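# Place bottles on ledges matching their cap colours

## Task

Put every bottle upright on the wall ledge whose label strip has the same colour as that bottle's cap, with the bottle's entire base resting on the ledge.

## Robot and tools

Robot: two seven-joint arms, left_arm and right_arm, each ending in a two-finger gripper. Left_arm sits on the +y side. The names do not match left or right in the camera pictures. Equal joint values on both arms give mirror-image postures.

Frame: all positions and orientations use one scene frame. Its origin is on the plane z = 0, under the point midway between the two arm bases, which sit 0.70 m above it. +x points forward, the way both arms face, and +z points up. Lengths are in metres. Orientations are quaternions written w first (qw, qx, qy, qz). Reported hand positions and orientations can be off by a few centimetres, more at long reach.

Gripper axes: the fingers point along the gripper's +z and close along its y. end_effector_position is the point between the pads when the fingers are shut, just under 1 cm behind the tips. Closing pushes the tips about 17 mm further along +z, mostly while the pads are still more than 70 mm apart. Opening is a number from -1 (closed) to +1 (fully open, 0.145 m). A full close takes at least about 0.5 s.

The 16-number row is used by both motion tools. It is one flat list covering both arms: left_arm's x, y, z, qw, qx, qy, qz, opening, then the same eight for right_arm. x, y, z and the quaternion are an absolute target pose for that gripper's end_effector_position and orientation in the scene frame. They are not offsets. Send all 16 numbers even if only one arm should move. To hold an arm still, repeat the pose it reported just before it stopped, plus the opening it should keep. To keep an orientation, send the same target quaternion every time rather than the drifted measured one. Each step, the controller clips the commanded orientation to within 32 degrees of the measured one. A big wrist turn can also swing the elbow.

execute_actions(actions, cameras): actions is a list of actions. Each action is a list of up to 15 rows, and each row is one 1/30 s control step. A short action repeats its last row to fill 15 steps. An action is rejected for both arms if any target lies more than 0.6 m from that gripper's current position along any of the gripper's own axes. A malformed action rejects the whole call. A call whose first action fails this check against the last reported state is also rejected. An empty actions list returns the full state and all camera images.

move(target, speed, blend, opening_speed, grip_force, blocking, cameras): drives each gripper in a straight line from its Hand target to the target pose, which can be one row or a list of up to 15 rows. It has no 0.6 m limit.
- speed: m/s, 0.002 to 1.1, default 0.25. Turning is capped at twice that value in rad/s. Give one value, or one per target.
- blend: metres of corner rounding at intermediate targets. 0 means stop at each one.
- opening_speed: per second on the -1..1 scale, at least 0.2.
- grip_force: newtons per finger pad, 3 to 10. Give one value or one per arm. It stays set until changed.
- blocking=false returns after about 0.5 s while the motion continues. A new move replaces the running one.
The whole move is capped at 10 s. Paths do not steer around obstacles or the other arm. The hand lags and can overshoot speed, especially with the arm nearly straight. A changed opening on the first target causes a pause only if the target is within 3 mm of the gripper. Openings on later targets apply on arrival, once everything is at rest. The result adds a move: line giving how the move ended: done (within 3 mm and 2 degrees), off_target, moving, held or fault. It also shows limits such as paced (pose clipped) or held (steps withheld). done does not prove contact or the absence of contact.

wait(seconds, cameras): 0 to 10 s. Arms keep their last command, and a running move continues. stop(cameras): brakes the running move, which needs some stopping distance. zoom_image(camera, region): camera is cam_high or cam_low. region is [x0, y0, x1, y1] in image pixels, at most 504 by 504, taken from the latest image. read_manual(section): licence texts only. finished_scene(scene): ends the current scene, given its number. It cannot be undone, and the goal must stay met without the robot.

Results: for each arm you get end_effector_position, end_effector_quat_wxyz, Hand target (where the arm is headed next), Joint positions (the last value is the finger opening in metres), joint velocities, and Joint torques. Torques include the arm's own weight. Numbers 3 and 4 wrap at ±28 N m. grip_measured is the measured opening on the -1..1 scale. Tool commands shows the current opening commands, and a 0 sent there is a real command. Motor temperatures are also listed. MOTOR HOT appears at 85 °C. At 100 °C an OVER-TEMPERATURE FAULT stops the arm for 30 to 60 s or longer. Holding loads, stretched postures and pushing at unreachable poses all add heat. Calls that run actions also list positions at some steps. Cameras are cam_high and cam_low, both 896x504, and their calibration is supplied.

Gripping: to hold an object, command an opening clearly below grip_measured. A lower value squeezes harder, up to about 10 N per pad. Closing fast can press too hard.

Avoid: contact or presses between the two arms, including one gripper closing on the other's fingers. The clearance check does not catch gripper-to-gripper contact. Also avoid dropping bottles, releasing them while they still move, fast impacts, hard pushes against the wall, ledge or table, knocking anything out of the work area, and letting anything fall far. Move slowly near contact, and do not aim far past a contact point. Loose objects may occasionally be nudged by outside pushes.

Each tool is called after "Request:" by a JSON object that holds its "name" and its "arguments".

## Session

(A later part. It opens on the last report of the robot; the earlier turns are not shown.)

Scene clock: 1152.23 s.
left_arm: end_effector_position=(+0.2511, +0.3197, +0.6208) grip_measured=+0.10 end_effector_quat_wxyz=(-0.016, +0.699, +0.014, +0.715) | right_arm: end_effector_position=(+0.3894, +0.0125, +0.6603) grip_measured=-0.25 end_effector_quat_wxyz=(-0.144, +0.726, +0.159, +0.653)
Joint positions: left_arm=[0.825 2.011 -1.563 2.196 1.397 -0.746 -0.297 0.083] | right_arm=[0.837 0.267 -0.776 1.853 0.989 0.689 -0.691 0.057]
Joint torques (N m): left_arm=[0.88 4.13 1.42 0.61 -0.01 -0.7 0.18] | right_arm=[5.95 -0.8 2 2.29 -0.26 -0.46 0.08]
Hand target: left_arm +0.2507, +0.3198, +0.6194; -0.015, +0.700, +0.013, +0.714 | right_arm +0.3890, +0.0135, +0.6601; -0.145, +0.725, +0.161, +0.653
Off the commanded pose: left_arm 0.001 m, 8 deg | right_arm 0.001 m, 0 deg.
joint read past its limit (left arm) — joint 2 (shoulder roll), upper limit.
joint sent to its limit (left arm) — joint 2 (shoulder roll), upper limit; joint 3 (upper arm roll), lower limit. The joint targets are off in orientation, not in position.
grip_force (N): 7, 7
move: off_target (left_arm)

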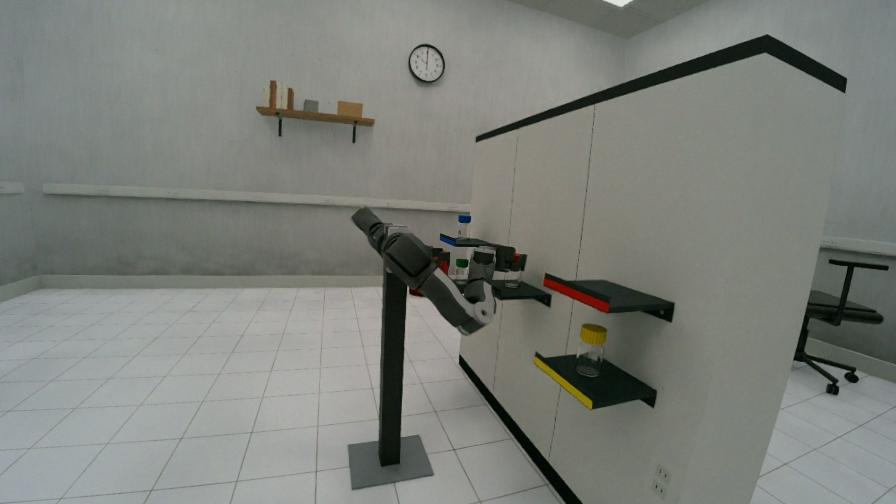

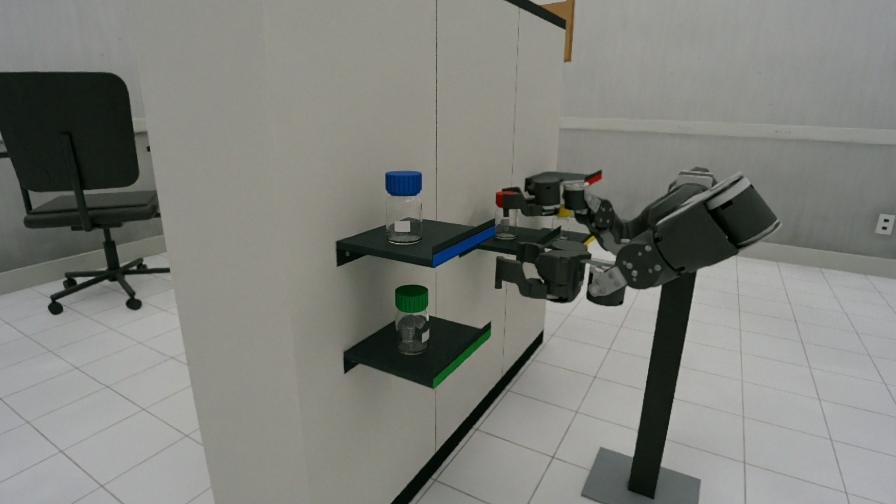

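Request:
{"name": "move", "arguments": {"target": [[0.25,0.32,0.62,0,0.743,0,0.669,0.1,0.389,0.0135,0.70,-0.1448,0.7255,0.1608,0.6532,-0.5],[0.25,0.32,0.62,0,0.743,0,0.669,0.1,0.28,-0.04,0.70,-0.1448,0.7255,0.1608,0.6532,-0.5],[0.25,0.32,0.62,0,0.743,0,0.669,0.1,0.245,-0.25,0.77,0,0.7431,0,0.6691,-0.5],[0.25,0.32,0.62,0,0.743,0,0.669,0.1,0.245,-0.385,0.802,0,0.7431,0,0.6691,-0.5]], "speed": [0.08,0.1,0.13,0.13], "blend": [0.005,0.02,0.03,0], "cameras": ["all"]}}

Request:
{"name": "zoom_image", "arguments": {"camera": "cam_high", "region": [480, 170, 700, 320]}}

Scene clock: 1171.40 s.
left_arm: end_effector_position=(+0.2512, +0.3197, +0.6208) grip_measured=+0.10 end_effector_quat_wxyz=(-0.015, +0.699, +0.014, +0.715) | right_arm: end_effector_position=(+0.2457, -0.3861, +0.7997) grip_measured=-0.25 end_effector_quat_wxyz=(+0.004, +0.687, +0.007, +0.727)
Joint positions: left_arm=[0.825 2.011 -1.563 2.195 1.397 -0.746 -0.296 0.083] | right_arm=[-0.708 1.157 1.564 1.836 1.395 0.785 0.231 0.057]
Joint torques (N m): left_arm=[0.88 4.1 1.42 0.65 -0.02 -0.7 0.16] | right_arm=[1.41 7.11 3.75 0.59 0.21 -0.38 0.17]
Hand target: left_arm +0.2507, +0.3197, +0.6194; -0.015, +0.700, +0.013, +0.714 | right_arm +0.2453, -0.3851, +0.8018; +0.004, +0.685, +0.010, +0.728
Off the commanded pose: left_arm 0.001 m, 8 deg | right_arm 0.003 m, 9 deg.
joint read past its limit (left arm) — joint 2 (shoulder roll), upper limit.
joint sent to its limit (left arm) — joint 2 (shoulder roll), upper limit. The joint targets are off in orientation, not in position.
joint sent to its limit (right arm) — joint 3 (upper arm roll), upper limit; joint 6 (wrist pitch), upper limit. The joint targets are off in orientation, not in position.
grip_force (N): 7, 7
move: off_target (left_arm, right_arm)

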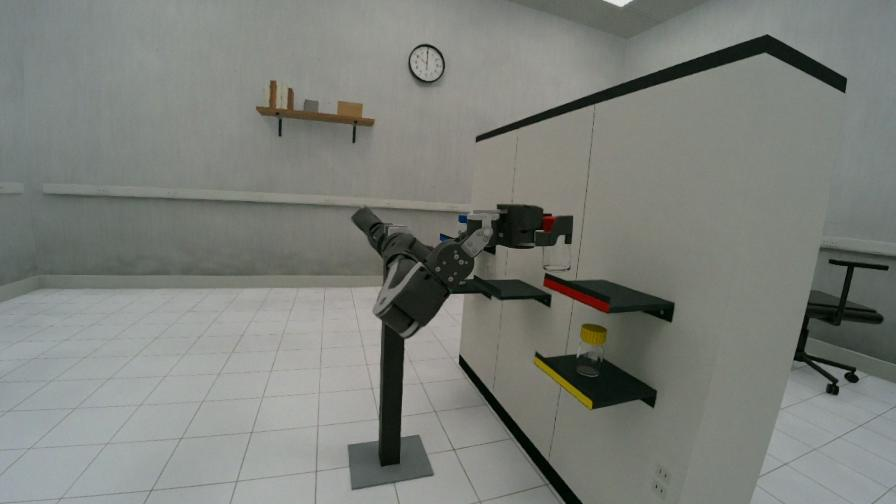

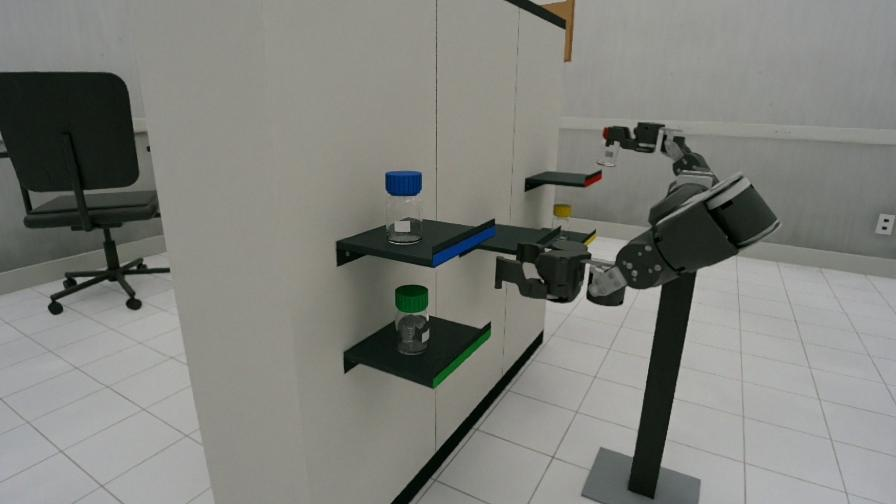

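Scaled by 2.291 from the camera's 896x504 image, which has a finer 1280x720 frame.

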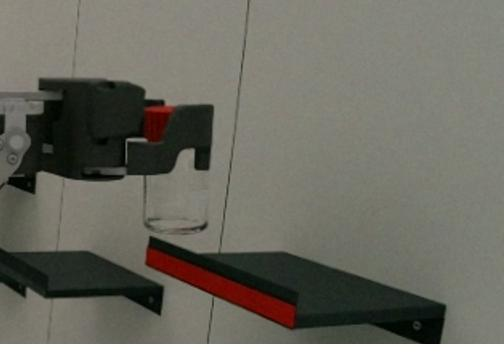

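Request:
{"name": "move", "arguments": {"target": [[0.25,0.32,0.62,0,0.743,0,0.669,0.1,0.378,-0.388,0.802,0,0.7431,0,0.6691,-0.5],[0.25,0.32,0.62,0,0.743,0,0.669,0.1,0.378,-0.388,0.775,0,0.7431,0,0.6691,-0.5]], "speed": [0.08,0.03], "cameras": ["all"]}}

Request:
{"name": "zoom_image", "arguments": {"camera": "cam_high", "region": [480, 170, 700, 320]}}

Request:
{"name": "zoom_image", "arguments": {"camera": "cam_low", "region": [500, 110, 640, 230]}}

Scene clock: 1181.70 s.
left_arm: end_effector_position=(+0.2511, +0.3198, +0.6207) grip_measured=+0.10 end_effector_quat_wxyz=(-0.015, +0.699, +0.014, +0.715) | right_arm: end_effector_position=(+0.3781, -0.3871, +0.7724) grip_measured=-0.25 end_effector_quat_wxyz=(-0.001, +0.748, +0.002, +0.664)
Joint positions: left_arm=[0.824 2.011 -1.563 2.195 1.397 -0.746 -0.295 0.083] | right_arm=[-0.942 1.667 1.334 1.406 1.551 0.512 0.087 0.057]
Joint torques (N m): left_arm=[0.88 4.13 1.43 0.66 -0.02 -0.7 0.15] | right_arm=[3.89 4.73 4.51 0.42 0.24 -0.81 -0.16]
Hand target: left_arm +0.2507, +0.3198, +0.6193; -0.015, +0.700, +0.013, +0.714 | right_arm +0.3780, -0.3880, +0.7750; +0.000, +0.743, +0.000, +0.669
Off the commanded pose: left_arm 0.001 m, 8 deg | right_arm 0.003 m, 1 deg.
joint read past its limit (left arm) — joint 2 (shoulder roll), upper limit.
joint sent to its limit (left arm) — joint 2 (shoulder roll), upper limit. The joint targets are off in orientation, not in position.
grip_force (N): 7, 7
move: off_target (left_arm)

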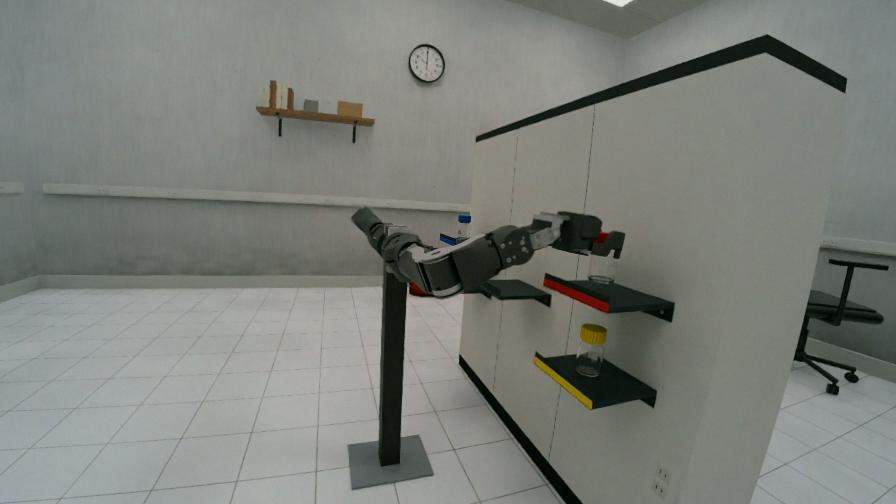

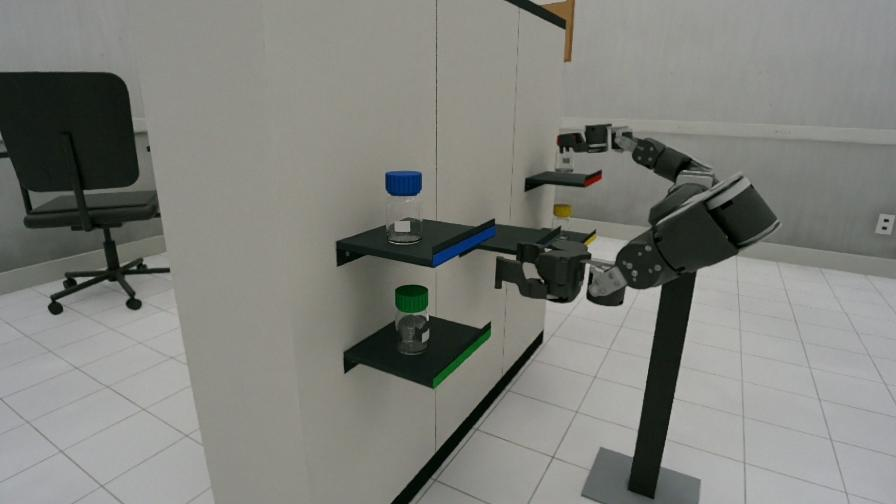

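Scaled by 2.291 from the camera's 896x504 image, which has a finer 1280x720 frame.

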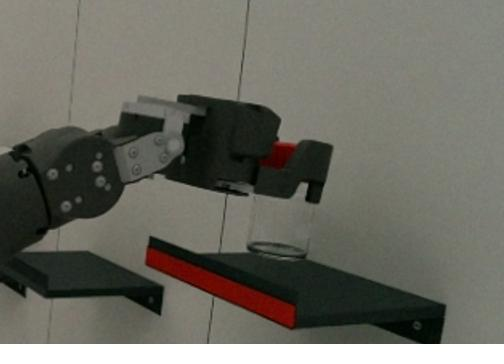

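Scaled by 3.600 from the camera's 896x504 image, which has a finer 1280x720 frame.

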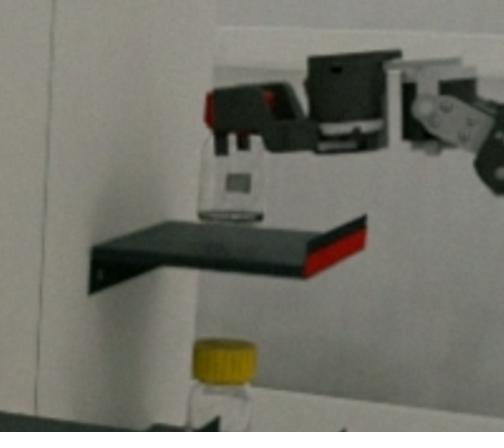

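Request:
{"name": "move", "arguments": {"target": [0.25,0.32,0.62,0,0.743,0,0.669,0.1,0.378,-0.388,0.766,0,0.7431,0,0.6691,-0.5], "speed": 0.02}}

Request:
{"name": "move", "arguments": {"target": [0.25,0.32,0.62,0,0.743,0,0.669,0.1,0.378,-0.388,0.759,0,0.7431,0,0.6691,-0.5], "speed": 0.015}}

Request:
{"name": "move", "arguments": {"target": [0.25,0.32,0.62,0,0.743,0,0.669,0.1,0.378,-0.388,0.753,0,0.7431,0,0.6691,-0.5], "speed": 0.015, "cameras": ["all"]}}

Request:
{"name": "zoom_image", "arguments": {"camera": "cam_low", "region": [500, 110, 640, 230]}}

Scene clock: 1195.07 s.
left_arm: end_effector_position=(+0.2511, +0.3198, +0.6207) grip_measured=+0.10 end_effector_quat_wxyz=(-0.015, +0.699, +0.014, +0.715) | right_arm: end_effector_position=(+0.3781, -0.3871, +0.7637) grip_measured=-0.25 end_effector_quat_wxyz=(-0.001, +0.748, +0.002, +0.664)
Joint positions: left_arm=[0.824 2.011 -1.563 2.195 1.397 -0.746 -0.295 0.083] | right_arm=[-0.973 1.651 1.334 1.423 1.551 0.48 0.084 0.057]
Joint torques (N m): left_arm=[0.88 4.13 1.42 0.66 -0.02 -0.7 0.14] | right_arm=[3.92 4.52 4.63 0.43 0.2 -0.83 -0.16]
Hand target: left_arm +0.2507, +0.3198, +0.6193; -0.015, +0.700, +0.013, +0.714 | right_arm +0.3780, -0.3880, +0.7660; +0.000, +0.743, +0.000, +0.669
Off the commanded pose: left_arm 0.001 m, 8 deg | right_arm 0.002 m, 1 deg.
joint read past its limit (left arm) — joint 2 (shoulder roll), upper limit.
joint sent to its limit (left arm) — joint 2 (shoulder roll), upper limit. The joint targets are off in orientation, not in position.
grip_force (N): 7, 7
move: off_target (left_arm)

Scene clock: 1199.63 s.
left_arm: end_effector_position=(+0.2511, +0.3198, +0.6207) grip_measured=+0.10 end_effector_quat_wxyz=(-0.015, +0.699, +0.014, +0.715) | right_arm: end_effector_position=(+0.3781, -0.3871, +0.7567) grip_measured=-0.25 end_effector_quat_wxyz=(-0.001, +0.748, +0.002, +0.664)
Joint positions: left_arm=[0.824 2.011 -1.563 2.195 1.397 -0.746 -0.295 0.083] | right_arm=[-0.999 1.639 1.334 1.435 1.551 0.454 0.082 0.057]
Joint torques (N m): left_arm=[0.88 4.1 1.42 0.66 -0.03 -0.7 0.15] | right_arm=[3.84 4.18 4.6 0.51 0.25 -0.84 -0.14]
Hand target: left_arm +0.2507, +0.3198, +0.6193; -0.015, +0.700, +0.013, +0.714 | right_arm +0.3780, -0.3881, +0.7590; +0.000, +0.743, +0.000, +0.669
Off the commanded pose: left_arm 0.001 m, 8 deg | right_arm 0.002 m, 1 deg.
joint read past its limit (left arm) — joint 2 (shoulder roll), upper limit.
joint sent to its limit (left arm) — joint 2 (shoulder roll), upper limit. The joint targets are off in orientation, not in position.
grip_force (N): 7, 7
move: off_target (left_arm)

Scene clock: 1204.20 s.
left_arm: end_effector_position=(+0.2511, +0.3198, +0.6207) grip_measured=+0.10 end_effector_quat_wxyz=(-0.015, +0.699, +0.014, +0.715) | right_arm: end_effector_position=(+0.3781, -0.3868, +0.7549) grip_measured=-0.25 end_effector_quat_wxyz=(-0.001, +0.742, +0.003, +0.670)
Joint positions: left_arm=[0.824 2.011 -1.563 2.195 1.397 -0.746 -0.295 0.083] | right_arm=[-1.015 1.631 1.334 1.445 1.551 0.421 0.081 0.057]
Joint torques (N m): left_arm=[0.88 4.1 1.43 0.66 -0.03 -0.7 0.14] | right_arm=[3.2 3.97 3.79 0.5 0.24 -0.52 -0.13]
Hand target: left_arm +0.2507, +0.3198, +0.6193; -0.015, +0.700, +0.013, +0.714 | right_arm +0.3780, -0.3880, +0.7530; +0.000, +0.743, +0.000, +0.669
Off the commanded pose: left_arm 0.001 m, 8 deg | right_arm 0.002 m, 0 deg.
joint read past its limit (left arm) — joint 2 (shoulder roll), upper limit.
joint sent to its limit (left arm) — joint 2 (shoulder roll), upper limit. The joint targets are off in orientation, not in position.
grip_force (N): 7, 7
move: off_target (left_arm)

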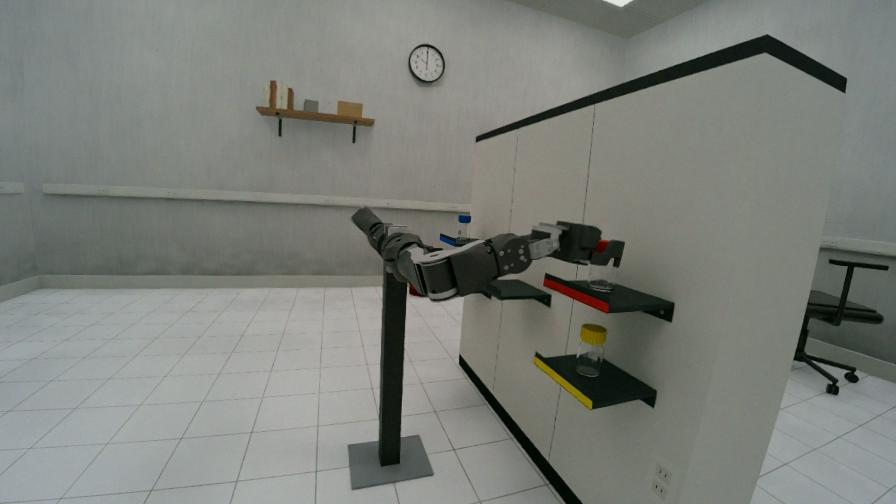

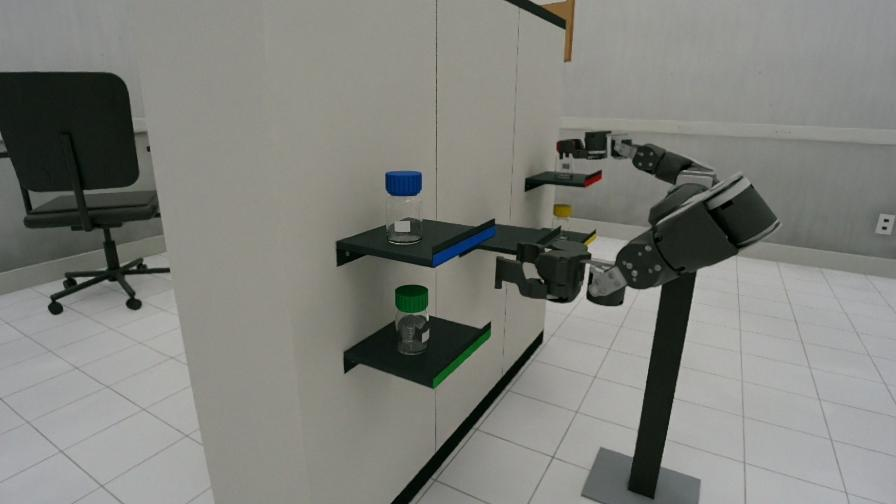

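Scaled by 3.600 from the camera's 896x504 image, which has a finer 1280x720 frame.

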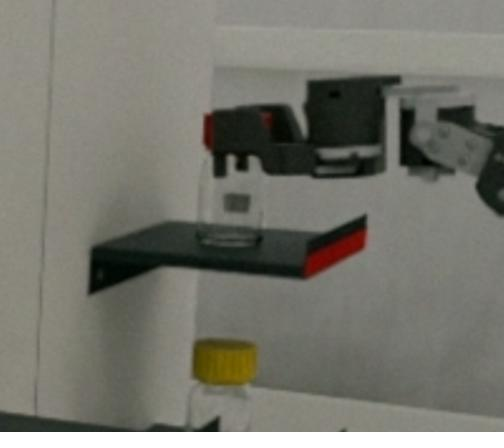

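Contact (~.755). Confirm slightly, release and retreat.

Request:
{"name": "move", "arguments": {"target": [[0.25,0.32,0.62,0,0.743,0,0.669,0.1,0.378,-0.388,0.749,0,0.7431,0,0.6691,-0.5],[0.25,0.32,0.62,0,0.743,0,0.669,0.1,0.378,-0.388,0.754,0,0.7431,0,0.6691,-0.5],[0.25,0.32,0.62,0,0.743,0,0.669,0.1,0.378,-0.388,0.755,0,0.7431,0,0.6691,0.1],[0.25,0.32,0.62,0,0.743,0,0.669,0.1,0.25,-0.388,0.765,0,0.7431,0,0.6691,0.1]], "speed": [0.02,0.02,0.02,0.1], "opening_speed": 0.6, "cameras": ["all"]}}

Request:
{"name": "zoom_image", "arguments": {"camera": "cam_low", "region": [500, 110, 640, 230]}}

Request:
{"name": "zoom_image", "arguments": {"camera": "cam_high", "region": [480, 200, 700, 420]}}

Scene clock: 1225.97 s.
left_arm: end_effector_position=(+0.2511, +0.3198, +0.6205) grip_measured=+0.10 end_effector_quat_wxyz=(-0.015, +0.699, +0.013, +0.714) | right_arm: end_effector_position=(+0.3777, -0.3881, +0.7548) grip_measured=-0.25 end_effector_quat_wxyz=(+0.000, +0.742, +0.001, +0.671)
Joint positions: left_arm=[0.824 2.011 -1.563 2.195 1.397 -0.745 -0.295 0.083] | right_arm=[-1.015 1.629 1.334 1.444 1.552 0.42 0.08 0.057]
Joint torques (N m): left_arm=[1.02 4.1 1.42 0.66 -0.01 -0.7 0.15] | right_arm=[3.97 5.13 4.52 0.21 0.24 -0.24 -0.12]
Hand target: left_arm +0.2507, +0.3198, +0.6193; -0.015, +0.700, +0.013, +0.713 | right_arm +0.3780, -0.3880, +0.7549; +0.000, +0.743, +0.000, +0.669
Tool commands: left_gripper/opening=+0.1 right_gripper/opening=-0.5
Off the commanded pose: left_arm 0.001 m, 8 deg | right_arm 0.128 m, 0 deg.
joint read past its limit (left arm) — joint 2 (shoulder roll), upper limit.
joint sent to its limit (left arm) — joint 2 (shoulder roll), upper limit.
grip_force (N): 7, 7
move: off_target (left_arm, right_arm; path cut at 10 s); path passed 2 of 4 targets; target 3's new opening was not sent

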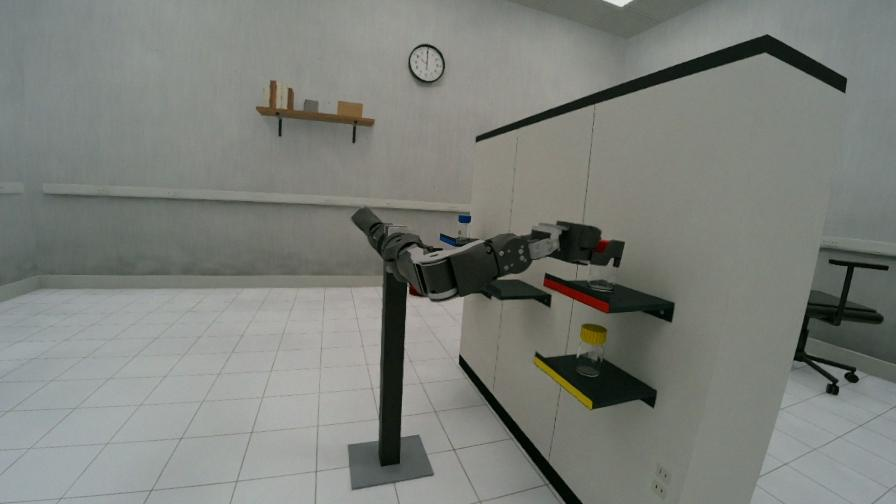

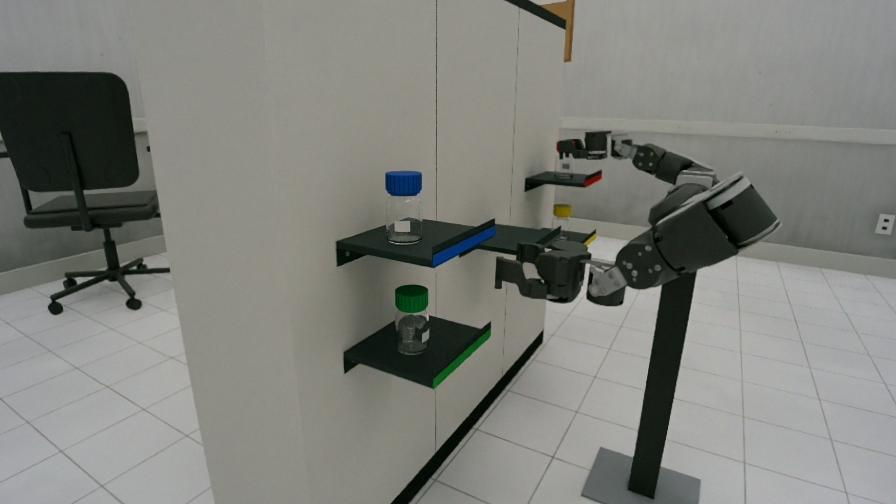

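Scaled by 3.600 from the camera's 896x504 image, which has a finer 1280x720 frame.

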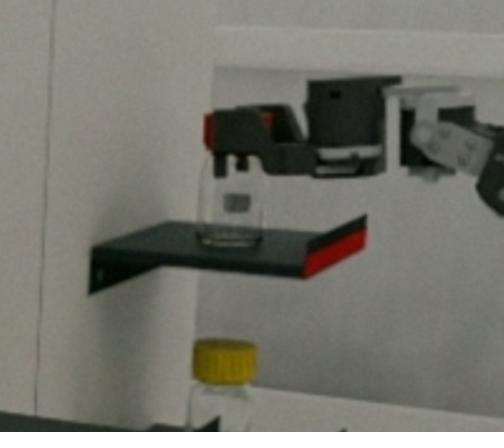

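Scaled by 2.291 from the camera's 896x504 image, which has a finer 1280x720 frame.

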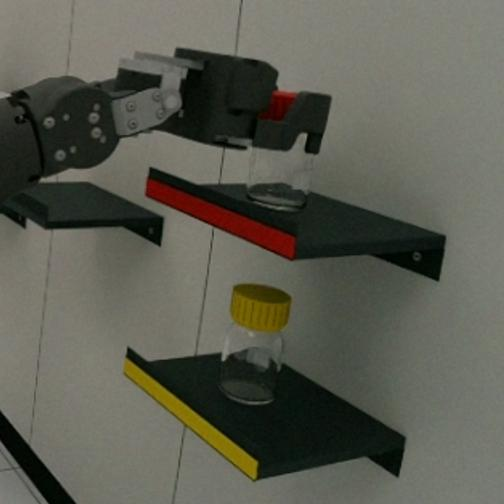

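Request:
{"name": "move", "arguments": {"target": [[0.2507,0.3198,0.6193,-0.015,0.7,0.013,0.713,0.1,0.378,-0.388,0.755,0,0.7431,0,0.6691,0.1],[0.2507,0.3198,0.6193,-0.015,0.7,0.013,0.713,0.1,0.25,-0.388,0.765,0,0.7431,0,0.6691,0.1]], "speed": [0.05,0.12], "opening_speed": 0.6, "cameras": ["all"]}}

Request:
{"name": "zoom_image", "arguments": {"camera": "cam_high", "region": [480, 200, 700, 420]}}

Scene clock: 1238.03 s.
left_arm: end_effector_position=(+0.2511, +0.3198, +0.6206) grip_measured=+0.10 end_effector_quat_wxyz=(-0.015, +0.699, +0.013, +0.715) | right_arm: end_effector_position=(+0.2501, -0.3890, +0.7649) grip_measured=+0.10 end_effector_quat_wxyz=(+0.002, +0.729, +0.000, +0.685)
Joint positions: left_arm=[0.824 2.011 -1.563 2.195 1.397 -0.745 -0.295 0.083] | right_arm=[-0.83 1.122 1.567 1.848 1.391 0.783 0.244 0.083]
Joint torques (N m): left_arm=[0.88 4.1 1.46 0.65 -0.03 -0.69 0.15] | right_arm=[0.75 5.79 3.34 0.8 0.17 -0.31 0.16]
Hand target: left_arm +0.2507, +0.3197, +0.6192; -0.015, +0.700, +0.013, +0.713 | right_arm +0.2502, -0.3880, +0.7647; +0.001, +0.730, +0.003, +0.684
Off the commanded pose: left_arm 0.001 m, 0 deg | right_arm 0.001 m, 2 deg.
joint read past its limit (left arm) — joint 2 (shoulder roll), upper limit.
joint sent to its limit (right arm) — joint 3 (upper arm roll), upper limit; joint 6 (wrist pitch), upper limit. The joint targets still meet the commanded pose.
grip_force (N): 7, 7
move: done

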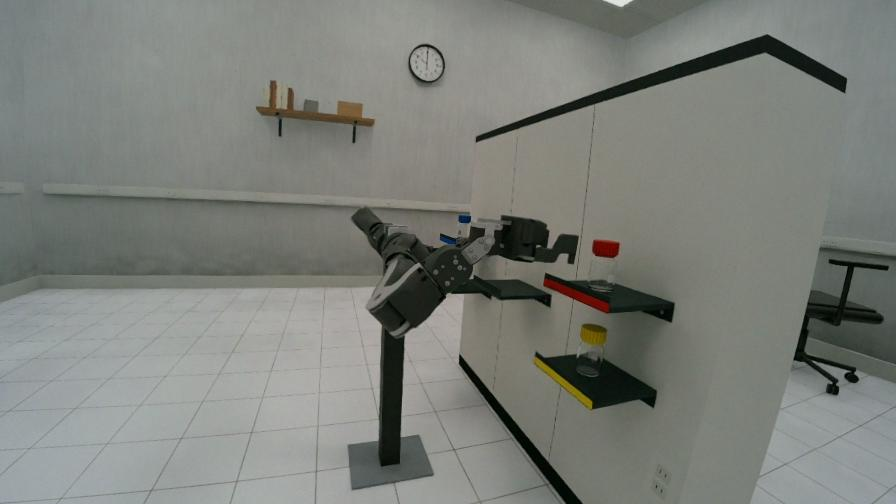

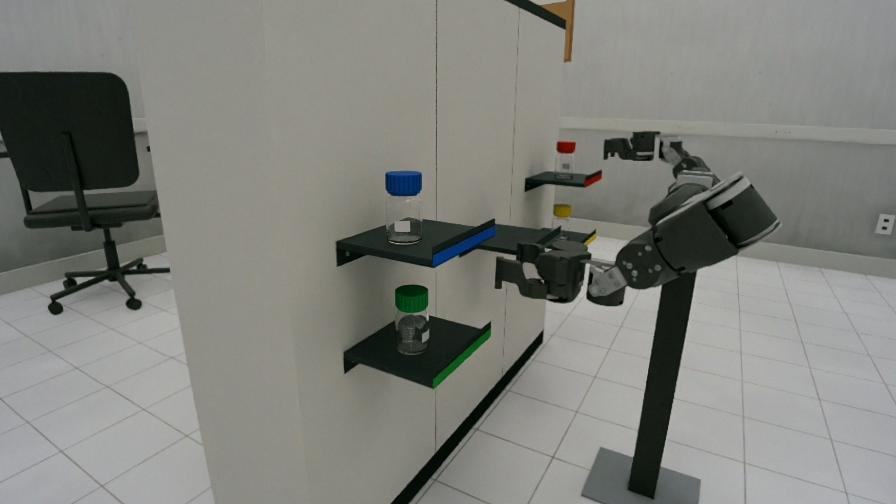

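Scaled by 2.291 from the camera's 896x504 image, which has a finer 1280x720 frame.

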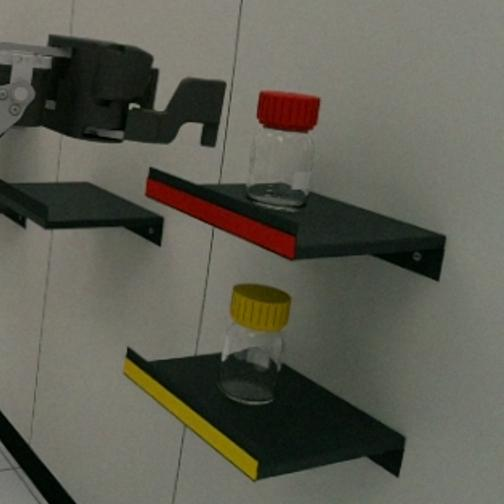

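All four are placed. Finish practice scene.

Request:
{"name": "finished_scene", "arguments": {"scene": 1}}

The scene is finished: the task was done.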